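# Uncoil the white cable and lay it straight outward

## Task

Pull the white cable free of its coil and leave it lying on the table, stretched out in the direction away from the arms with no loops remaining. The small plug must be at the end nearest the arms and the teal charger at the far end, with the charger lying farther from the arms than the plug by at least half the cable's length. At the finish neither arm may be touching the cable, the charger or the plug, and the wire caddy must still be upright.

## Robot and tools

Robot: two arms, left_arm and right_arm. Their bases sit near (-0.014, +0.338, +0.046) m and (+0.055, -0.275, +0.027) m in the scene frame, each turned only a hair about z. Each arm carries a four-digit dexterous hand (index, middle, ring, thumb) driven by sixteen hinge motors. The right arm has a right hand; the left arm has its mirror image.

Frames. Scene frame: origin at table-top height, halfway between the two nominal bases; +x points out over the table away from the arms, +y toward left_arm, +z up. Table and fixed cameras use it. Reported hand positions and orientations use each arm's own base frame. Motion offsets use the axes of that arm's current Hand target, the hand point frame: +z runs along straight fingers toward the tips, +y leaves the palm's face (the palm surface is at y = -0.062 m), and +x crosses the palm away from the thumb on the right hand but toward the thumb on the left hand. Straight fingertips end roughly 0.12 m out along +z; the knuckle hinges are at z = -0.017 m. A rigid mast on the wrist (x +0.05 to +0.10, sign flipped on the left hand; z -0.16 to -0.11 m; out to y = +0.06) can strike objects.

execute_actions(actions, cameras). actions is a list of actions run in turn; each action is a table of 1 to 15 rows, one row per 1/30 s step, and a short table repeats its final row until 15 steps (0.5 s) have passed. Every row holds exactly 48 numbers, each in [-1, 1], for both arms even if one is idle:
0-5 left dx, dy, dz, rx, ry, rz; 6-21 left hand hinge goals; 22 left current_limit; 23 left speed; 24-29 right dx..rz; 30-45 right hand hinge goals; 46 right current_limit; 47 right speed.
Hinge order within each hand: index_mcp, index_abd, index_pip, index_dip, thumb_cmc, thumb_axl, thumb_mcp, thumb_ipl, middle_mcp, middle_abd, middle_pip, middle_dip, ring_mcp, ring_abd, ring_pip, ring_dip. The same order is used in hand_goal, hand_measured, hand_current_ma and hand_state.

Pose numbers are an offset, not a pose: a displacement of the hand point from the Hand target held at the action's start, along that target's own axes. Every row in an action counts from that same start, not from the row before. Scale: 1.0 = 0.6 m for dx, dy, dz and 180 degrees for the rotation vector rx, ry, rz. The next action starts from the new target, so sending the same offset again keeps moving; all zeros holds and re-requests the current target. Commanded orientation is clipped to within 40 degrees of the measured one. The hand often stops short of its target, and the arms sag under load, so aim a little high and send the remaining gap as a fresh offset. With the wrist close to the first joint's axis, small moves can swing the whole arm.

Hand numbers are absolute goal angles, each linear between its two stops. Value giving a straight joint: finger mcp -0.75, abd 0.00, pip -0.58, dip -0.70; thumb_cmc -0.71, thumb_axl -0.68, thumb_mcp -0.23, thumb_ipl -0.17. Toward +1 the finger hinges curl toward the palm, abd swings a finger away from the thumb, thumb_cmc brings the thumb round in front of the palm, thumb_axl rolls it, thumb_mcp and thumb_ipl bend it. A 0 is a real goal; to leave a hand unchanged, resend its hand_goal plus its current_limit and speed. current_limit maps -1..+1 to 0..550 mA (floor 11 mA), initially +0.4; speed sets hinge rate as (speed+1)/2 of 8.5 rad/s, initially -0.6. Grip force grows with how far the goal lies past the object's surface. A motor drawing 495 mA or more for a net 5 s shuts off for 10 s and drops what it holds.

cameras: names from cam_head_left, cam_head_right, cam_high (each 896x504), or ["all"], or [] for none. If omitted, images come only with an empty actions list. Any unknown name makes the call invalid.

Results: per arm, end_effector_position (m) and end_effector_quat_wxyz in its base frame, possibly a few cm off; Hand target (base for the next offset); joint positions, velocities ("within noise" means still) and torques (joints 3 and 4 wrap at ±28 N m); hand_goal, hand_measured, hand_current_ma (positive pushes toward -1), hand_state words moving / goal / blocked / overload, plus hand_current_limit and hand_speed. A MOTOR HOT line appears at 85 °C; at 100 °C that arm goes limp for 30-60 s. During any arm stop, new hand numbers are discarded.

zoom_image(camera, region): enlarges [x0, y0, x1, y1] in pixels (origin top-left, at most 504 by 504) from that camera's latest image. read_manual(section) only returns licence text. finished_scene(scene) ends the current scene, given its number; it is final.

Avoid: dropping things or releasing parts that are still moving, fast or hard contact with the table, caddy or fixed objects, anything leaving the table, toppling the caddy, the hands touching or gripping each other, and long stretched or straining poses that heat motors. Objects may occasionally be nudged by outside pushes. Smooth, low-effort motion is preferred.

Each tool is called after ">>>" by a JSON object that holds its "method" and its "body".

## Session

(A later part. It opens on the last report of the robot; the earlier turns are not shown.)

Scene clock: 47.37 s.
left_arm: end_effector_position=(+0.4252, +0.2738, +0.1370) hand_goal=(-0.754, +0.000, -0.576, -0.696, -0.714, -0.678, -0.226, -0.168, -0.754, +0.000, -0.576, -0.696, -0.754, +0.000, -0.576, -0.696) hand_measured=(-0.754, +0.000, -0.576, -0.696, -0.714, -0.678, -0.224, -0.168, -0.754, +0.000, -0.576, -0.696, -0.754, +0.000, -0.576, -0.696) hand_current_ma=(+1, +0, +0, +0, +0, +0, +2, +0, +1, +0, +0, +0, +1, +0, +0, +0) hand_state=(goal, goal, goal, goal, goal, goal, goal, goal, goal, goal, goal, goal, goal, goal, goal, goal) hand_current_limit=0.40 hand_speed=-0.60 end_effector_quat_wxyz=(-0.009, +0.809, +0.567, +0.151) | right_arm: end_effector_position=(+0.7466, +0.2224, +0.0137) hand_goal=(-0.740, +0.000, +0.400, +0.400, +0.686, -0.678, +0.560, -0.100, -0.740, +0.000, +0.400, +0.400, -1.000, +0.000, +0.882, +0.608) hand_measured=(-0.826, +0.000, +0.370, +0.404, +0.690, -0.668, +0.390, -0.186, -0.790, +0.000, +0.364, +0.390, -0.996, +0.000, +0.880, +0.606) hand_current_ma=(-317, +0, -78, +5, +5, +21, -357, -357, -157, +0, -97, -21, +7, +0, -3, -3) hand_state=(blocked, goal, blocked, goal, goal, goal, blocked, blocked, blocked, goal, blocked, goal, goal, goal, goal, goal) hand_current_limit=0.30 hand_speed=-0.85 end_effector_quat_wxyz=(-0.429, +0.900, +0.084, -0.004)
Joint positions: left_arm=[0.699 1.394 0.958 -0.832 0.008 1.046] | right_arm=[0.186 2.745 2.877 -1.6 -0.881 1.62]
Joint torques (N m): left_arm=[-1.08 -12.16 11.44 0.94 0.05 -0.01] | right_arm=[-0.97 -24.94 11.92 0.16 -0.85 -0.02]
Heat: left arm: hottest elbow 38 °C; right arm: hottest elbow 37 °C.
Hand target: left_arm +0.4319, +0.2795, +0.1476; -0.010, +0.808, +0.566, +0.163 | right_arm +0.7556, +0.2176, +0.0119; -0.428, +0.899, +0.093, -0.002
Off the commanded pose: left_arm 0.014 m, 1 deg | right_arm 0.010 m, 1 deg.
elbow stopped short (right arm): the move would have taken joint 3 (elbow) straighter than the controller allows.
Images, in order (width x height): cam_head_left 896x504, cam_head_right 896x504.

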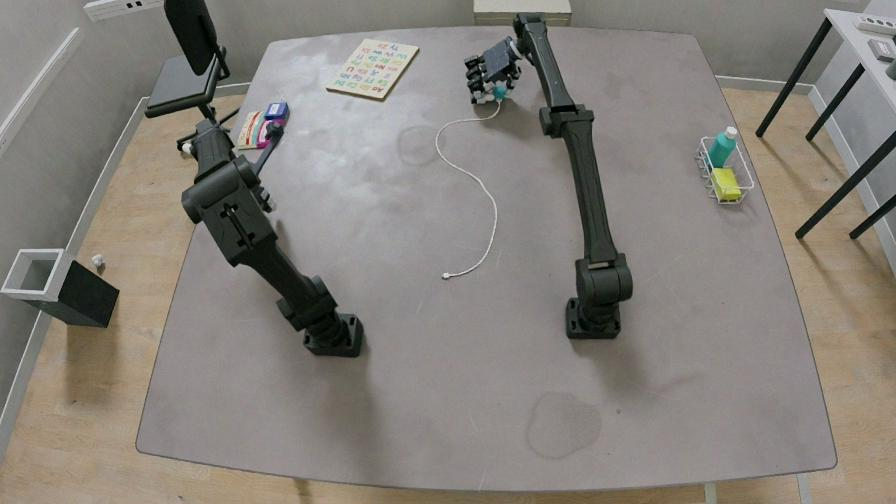

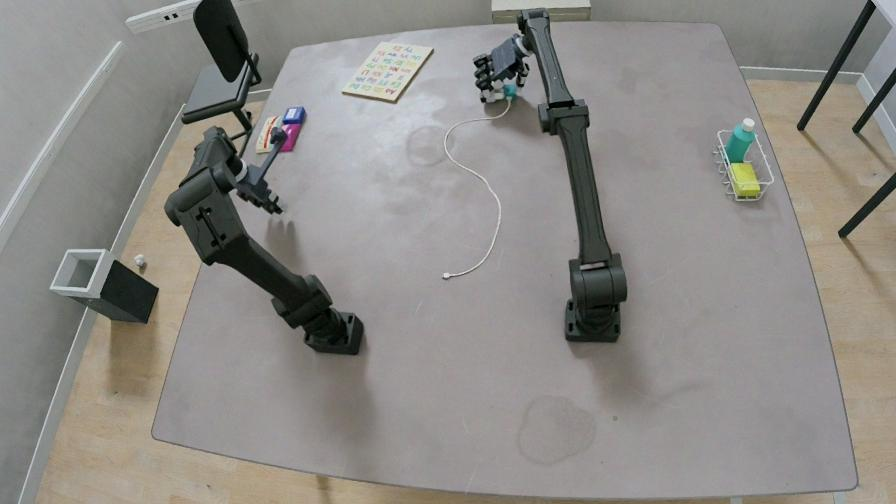

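>>> {"method": "execute_actions", "body": {"actions": [[[0,0,0,0,0,0,-0.754,0,-0.576,-0.696,-0.714,-0.678,-0.226,-0.168,-0.754,0,-0.576,-0.696,-0.754,0,-0.576,-0.696,0.4,-0.6, 0,0,0,0,0,0,-0.82,0,0.370,0.38,0.686,-0.678,0.38,-0.168,-0.80,0,0.370,0.38,-1,0,0.883,0.609,0.3,-0.85]],[[0,0,0,0,0,0,-0.754,0,-0.576,-0.696,-0.714,-0.678,-0.226,-0.168,-0.754,0,-0.576,-0.696,-0.754,0,-0.576,-0.696,0.4,-0.6, 0,0,0,0,0,0,-0.88,0,0.372,0.36,0.686,-0.678,0.25,-0.168,-0.88,0,0.372,0.36,-1,0,0.883,0.609,0.3,-0.85]],[[0,0,0,0,0,0,-0.754,0,-0.576,-0.696,-0.714,-0.678,-0.226,-0.168,-0.754,0,-0.576,-0.696,-0.754,0,-0.576,-0.696,0.4,-0.6, 0,0,0,0,0,0,-0.98,0,0.372,0.36,0.686,-0.678,-0.112,-0.168,-0.98,0,0.372,0.36,-1,0,0.883,0.609,0.3,-0.7]]], "cameras": ["cam_head_left", "cam_head_right"]}}

>>> {"method": "zoom_image", "body": {"camera": "cam_head_left", "region": [460, 50, 540, 130]}}

Scene clock: 49.47 s.
left_arm: end_effector_position=(+0.4252, +0.2738, +0.1370) hand_goal=(-0.754, +0.000, -0.576, -0.696, -0.714, -0.678, -0.226, -0.168, -0.754, +0.000, -0.576, -0.696, -0.754, +0.000, -0.576, -0.696) hand_measured=(-0.754, +0.000, -0.576, -0.696, -0.714, -0.678, -0.224, -0.168, -0.754, +0.000, -0.576, -0.696, -0.754, +0.000, -0.576, -0.696) hand_current_ma=(+1, +0, +0, +0, +0, +0, +2, +0, +1, +0, +0, +0, +1, +0, +0, +0) hand_state=(goal, goal, goal, goal, goal, goal, goal, goal, goal, goal, goal, goal, goal, goal, goal, goal) hand_current_limit=0.40 hand_speed=-0.60 end_effector_quat_wxyz=(-0.009, +0.809, +0.567, +0.151) | right_arm: end_effector_position=(+0.7458, +0.2222, +0.0078) hand_goal=(-0.980, +0.000, +0.372, +0.360, +0.686, -0.678, -0.112, -0.168, -0.980, +0.000, +0.372, +0.360, -1.000, +0.000, +0.882, +0.608) hand_measured=(-0.962, +0.000, +0.368, +0.362, +0.688, -0.676, -0.106, -0.170, -0.962, +0.000, +0.368, +0.362, -0.996, +0.000, +0.880, +0.606) hand_current_ma=(+41, +0, -4, +3, +2, +2, +12, -2, +44, +0, -4, +3, +7, +0, -3, -3) hand_state=(goal, goal, goal, goal, goal, goal, goal, goal, goal, goal, goal, goal, goal, goal, goal, goal) hand_current_limit=0.30 hand_speed=-0.70 end_effector_quat_wxyz=(-0.428, +0.900, +0.083, -0.007)
Joint positions: left_arm=[0.699 1.394 0.958 -0.832 0.008 1.046] | right_arm=[0.186 2.753 2.877 -1.6 -0.881 1.617]
Joint torques (N m): left_arm=[-1.08 -12.16 11.51 0.91 0.01 -0.03] | right_arm=[-0.97 -25.64 11.89 0.17 -0.83 -0.03]
Heat: left arm: hottest elbow 38 °C; right arm: hottest elbow 37 °C.
Hand target: left_arm +0.4319, +0.2795, +0.1476; -0.010, +0.808, +0.566, +0.163 | right_arm +0.7556, +0.2176, +0.0118; -0.428, +0.899, +0.093, -0.002
Off the commanded pose: left_arm 0.014 m, 1 deg | right_arm 0.012 m, 1 deg.
elbow stopped short (right arm): the move would have taken joint 3 (elbow) straighter than the controller allows.
Images, in order (width x height): cam_head_left 896x504, cam_head_right 896x504.

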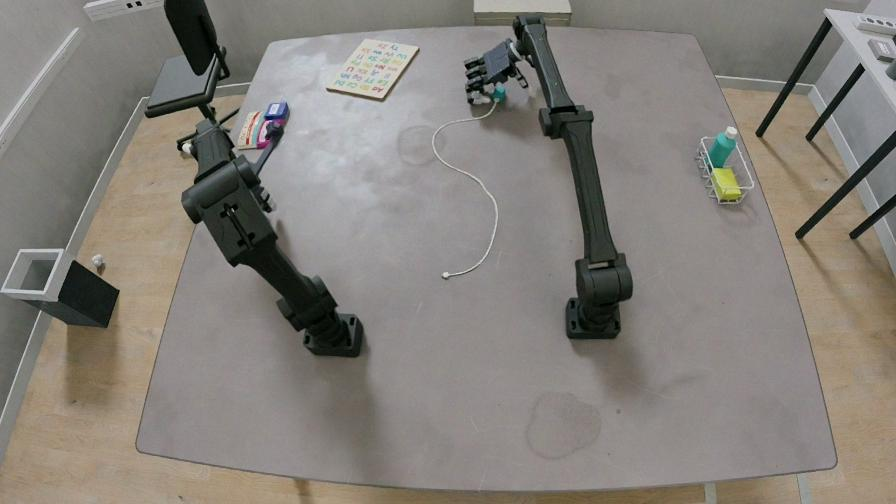

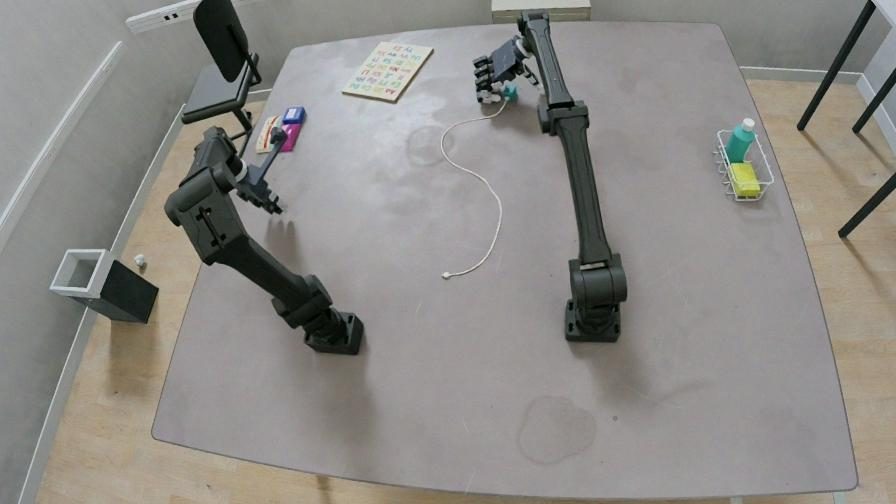

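Scaled by 6.300 from the camera's 896x504 image, which has a finer 1280x720 frame.

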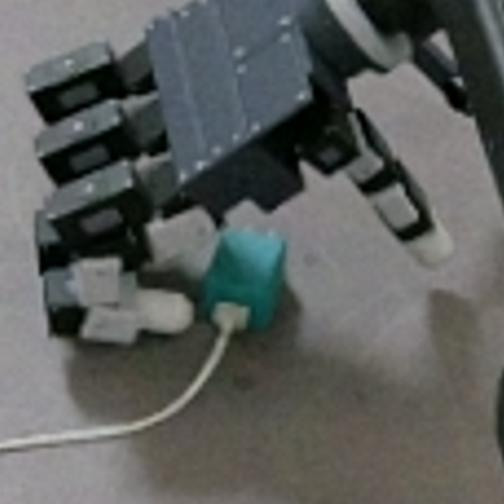

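>>> {"method": "execute_actions", "body": {"actions": [[[0,0,0,0,0,0,-0.754,0,-0.576,-0.696,-0.714,-0.678,-0.226,-0.168,-0.754,0,-0.576,-0.696,-0.754,0,-0.576,-0.696,0.4,-0.6, 0,-0.0638,-0.0536,0,0.01,-0.012,-0.98,0,0.372,0.36,0.686,-0.678,-0.2,-0.168,-0.98,0,0.372,0.36,-1,0,0.883,0.609,0.3,-0.7]],[[0,0,0,0,0,0,-0.754,0,-0.576,-0.696,-0.714,-0.678,-0.226,-0.168,-0.754,0,-0.576,-0.696,-0.754,0,-0.576,-0.696,0.4,-0.6, -0.04,-0.089,-0.0497,0,0.0214,-0.0255,-0.98,0,0.372,0.36,0.686,-0.678,-0.2,-0.168,-0.98,0,0.372,0.36,-1,0,0.883,0.609,0.3,-0.7]],[[0,0,0,0,0,0,-0.754,0,-0.576,-0.696,-0.714,-0.678,-0.226,-0.168,-0.754,0,-0.576,-0.696,-0.754,0,-0.576,-0.696,0.4,-0.6, -0.08,-0.095,-0.0427,0,0.0214,-0.0255,-0.98,0,0.372,0.36,0.686,-0.678,-0.2,-0.168,-0.98,0,0.372,0.36,-1,0,0.883,0.609,0.3,-0.7]],[[0,0,0,0,0,0,-0.754,0,-0.576,-0.696,-0.714,-0.678,-0.226,-0.168,-0.754,0,-0.576,-0.696,-0.754,0,-0.576,-0.696,0.4,-0.6, -0.0727,0.0112,-0.1318,-0.0086,0.0203,0.0169,-0.98,0,0.372,0.36,0.686,-0.678,-0.2,-0.168,-0.98,0,0.372,0.36,-1,0,0.883,0.609,0.3,-0.7]],[[0,0,0,0,0,0,-0.754,0,-0.576,-0.696,-0.714,-0.678,-0.226,-0.168,-0.754,0,-0.576,-0.696,-0.754,0,-0.576,-0.696,0.4,-0.6, -0.0727,0.0112,-0.1318,-0.0086,0.0203,0.0169,-0.98,0,0.372,0.36,0.686,-0.678,-0.2,-0.168,-0.98,0,0.372,0.36,-1,0,0.883,0.609,0.3,-0.7]]], "cameras": ["cam_head_left", "cam_head_right", "cam_high"]}}

Scene clock: 53.30 s.
left_arm: end_effector_position=(+0.4252, +0.2738, +0.1370) hand_goal=(-0.754, +0.000, -0.576, -0.696, -0.714, -0.678, -0.226, -0.168, -0.754, +0.000, -0.576, -0.696, -0.754, +0.000, -0.576, -0.696) hand_measured=(-0.754, +0.000, -0.576, -0.696, -0.714, -0.678, -0.224, -0.168, -0.754, +0.000, -0.576, -0.696, -0.754, +0.000, -0.576, -0.696) hand_current_ma=(+1, +0, +0, +0, +0, +0, +2, +0, +1, +0, +0, +0, +1, +0, +0, +0) hand_state=(goal, goal, goal, goal, goal, goal, goal, goal, goal, goal, goal, goal, goal, goal, goal, goal) hand_current_limit=0.40 hand_speed=-0.60 end_effector_quat_wxyz=(-0.009, +0.809, +0.567, +0.151) | right_arm: end_effector_position=(+0.5613, +0.0836, +0.2090) hand_goal=(-0.980, +0.000, +0.372, +0.360, +0.686, -0.678, -0.200, -0.168, -0.980, +0.000, +0.372, +0.360, -1.000, +0.000, +0.882, +0.608) hand_measured=(-0.964, +0.000, +0.370, +0.362, +0.684, -0.676, -0.194, -0.170, -0.962, +0.000, +0.370, +0.362, -0.996, +0.000, +0.880, +0.606) hand_current_ma=(+36, +0, -4, +3, -3, +2, +11, -2, +40, +0, -3, +3, +8, +0, -3, -3) hand_state=(goal, goal, goal, goal, goal, goal, goal, goal, goal, goal, goal, goal, goal, goal, goal, goal) hand_current_limit=0.30 hand_speed=-0.70 end_effector_quat_wxyz=(-0.422, +0.894, +0.057, +0.140)
Joint positions: left_arm=[0.699 1.394 0.958 -0.832 0.008 1.046] | right_arm=[0.008 1.667 1.542 -1.114 -0.877 1.608]
Joint torques (N m): left_arm=[-0.73 -12.1 11.48 0.88 0.05 -0.04] | right_arm=[-0.32 -16.56 9.28 0.64 -0.97 -0.04]
Heat: left arm: hottest elbow 38 °C; right arm: hottest elbow 37 °C.
Hand target: left_arm +0.4319, +0.2795, +0.1476; -0.010, +0.808, +0.566, +0.163 | right_arm +0.5621, +0.0844, +0.2227; -0.422, +0.891, +0.067, +0.151
Off the commanded pose: left_arm 0.014 m, 1 deg | right_arm 0.014 m, 2 deg.

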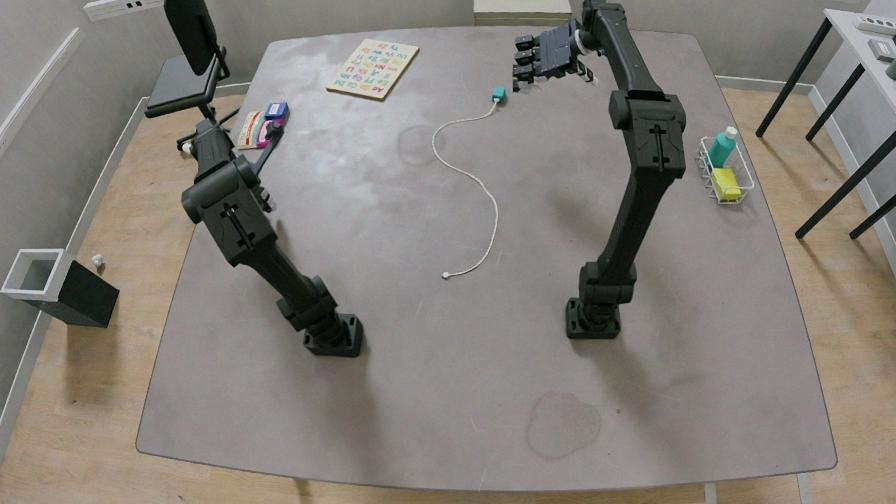

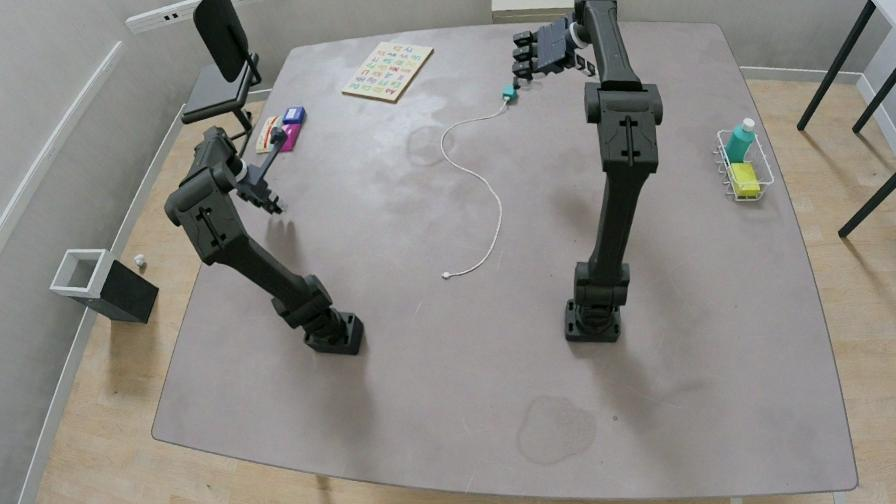

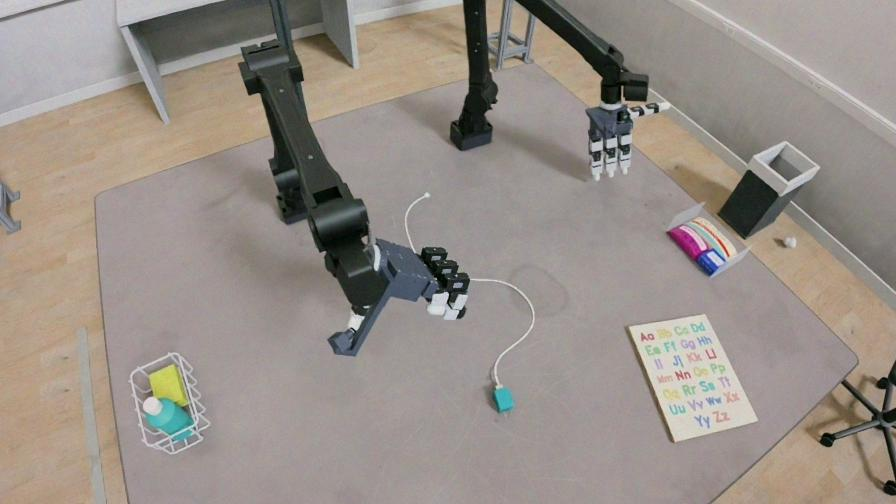

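>>> {"method": "execute_actions", "body": {"actions": [[[0,0,0,0,0,0,-0.754,0,-0.576,-0.696,-0.714,-0.678,-0.226,-0.168,-0.754,0,-0.576,-0.696,-0.754,0,-0.576,-0.696,0.4,-0.6, -0.0727,0.0112,-0.1318,-0.0086,0.0203,0.0169,-0.98,0,0.372,0.36,0.686,-0.678,-0.2,-0.168,-0.98,0,0.372,0.36,-1,0,0.883,0.609,0.3,-0.7]],[[0,0,0,0,0,0,-0.754,0,-0.576,-0.696,-0.714,-0.678,-0.226,-0.168,-0.754,0,-0.576,-0.696,-0.754,0,-0.576,-0.696,0.4,-0.6, -0.0727,0.0112,-0.1318,-0.0086,0.0203,0.0169,-0.98,0,0.372,0.36,0.686,-0.678,-0.2,-0.168,-0.98,0,0.372,0.36,-1,0,0.883,0.609,0.3,-0.7]]], "cameras": ["cam_head_left"]}}

>>> {"method": "finished_scene", "body": {"scene": 2}}

Scene clock: 55.23 s.
left_arm: end_effector_position=(+0.4252, +0.2738, +0.1370) hand_goal=(-0.754, +0.000, -0.576, -0.696, -0.714, -0.678, -0.226, -0.168, -0.754, +0.000, -0.576, -0.696, -0.754, +0.000, -0.576, -0.696) hand_measured=(-0.754, +0.000, -0.576, -0.696, -0.714, -0.678, -0.224, -0.168, -0.754, +0.000, -0.576, -0.696, -0.754, +0.000, -0.576, -0.696) hand_current_ma=(+1, +0, +0, +0, +0, +0, +2, +0, +1, +0, +0, +0, +1, +0, +0, +0) hand_state=(goal, goal, goal, goal, goal, goal, goal, goal, goal, goal, goal, goal, goal, goal, goal, goal) hand_current_limit=0.40 hand_speed=-0.60 end_effector_quat_wxyz=(-0.009, +0.809, +0.567, +0.151) | right_arm: end_effector_position=(+0.4382, -0.0373, +0.2652) hand_goal=(-0.980, +0.000, +0.372, +0.360, +0.686, -0.678, -0.200, -0.168, -0.980, +0.000, +0.372, +0.360, -1.000, +0.000, +0.882, +0.608) hand_measured=(-0.964, +0.000, +0.370, +0.362, +0.684, -0.676, -0.196, -0.170, -0.964, +0.000, +0.370, +0.362, -0.996, +0.000, +0.880, +0.606) hand_current_ma=(+35, +0, -3, +3, -3, +2, +10, -2, +38, +0, -3, +3, +8, +0, -3, -3) hand_state=(goal, goal, goal, goal, goal, goal, goal, goal, goal, goal, goal, goal, goal, goal, goal, goal) hand_current_limit=0.30 hand_speed=-0.70 end_effector_quat_wxyz=(-0.411, +0.895, -0.022, +0.173)
Joint positions: left_arm=[0.699 1.394 0.958 -0.832 0.008 1.046] | right_arm=[-0.275 1.371 1.363 -1.37 -0.911 1.439]
Joint torques (N m): left_arm=[-0.85 -12.28 11.52 0.83 0.02 0] | right_arm=[-0.73 -10.52 10.52 0.38 -1.05 -0.08]
Heat: left arm: hottest elbow 38 °C; right arm: hottest elbow 37 °C.
Hand target: left_arm +0.4319, +0.2795, +0.1476; -0.010, +0.808, +0.566, +0.163 | right_arm +0.4439, -0.0405, +0.2789; -0.409, +0.893, -0.011, +0.187
Off the commanded pose: left_arm 0.014 m, 1 deg | right_arm 0.015 m, 2 deg.
Images, in order (width x height): cam_head_left 896x504.

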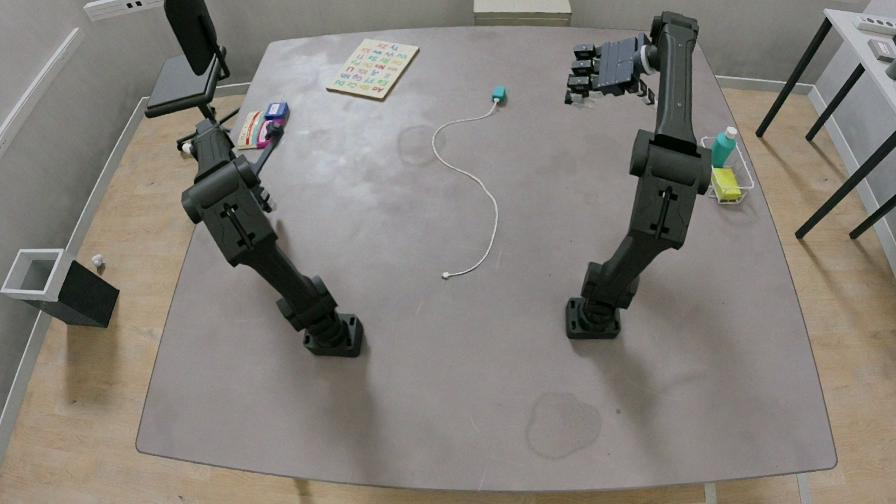

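The scene is finished: the task was done.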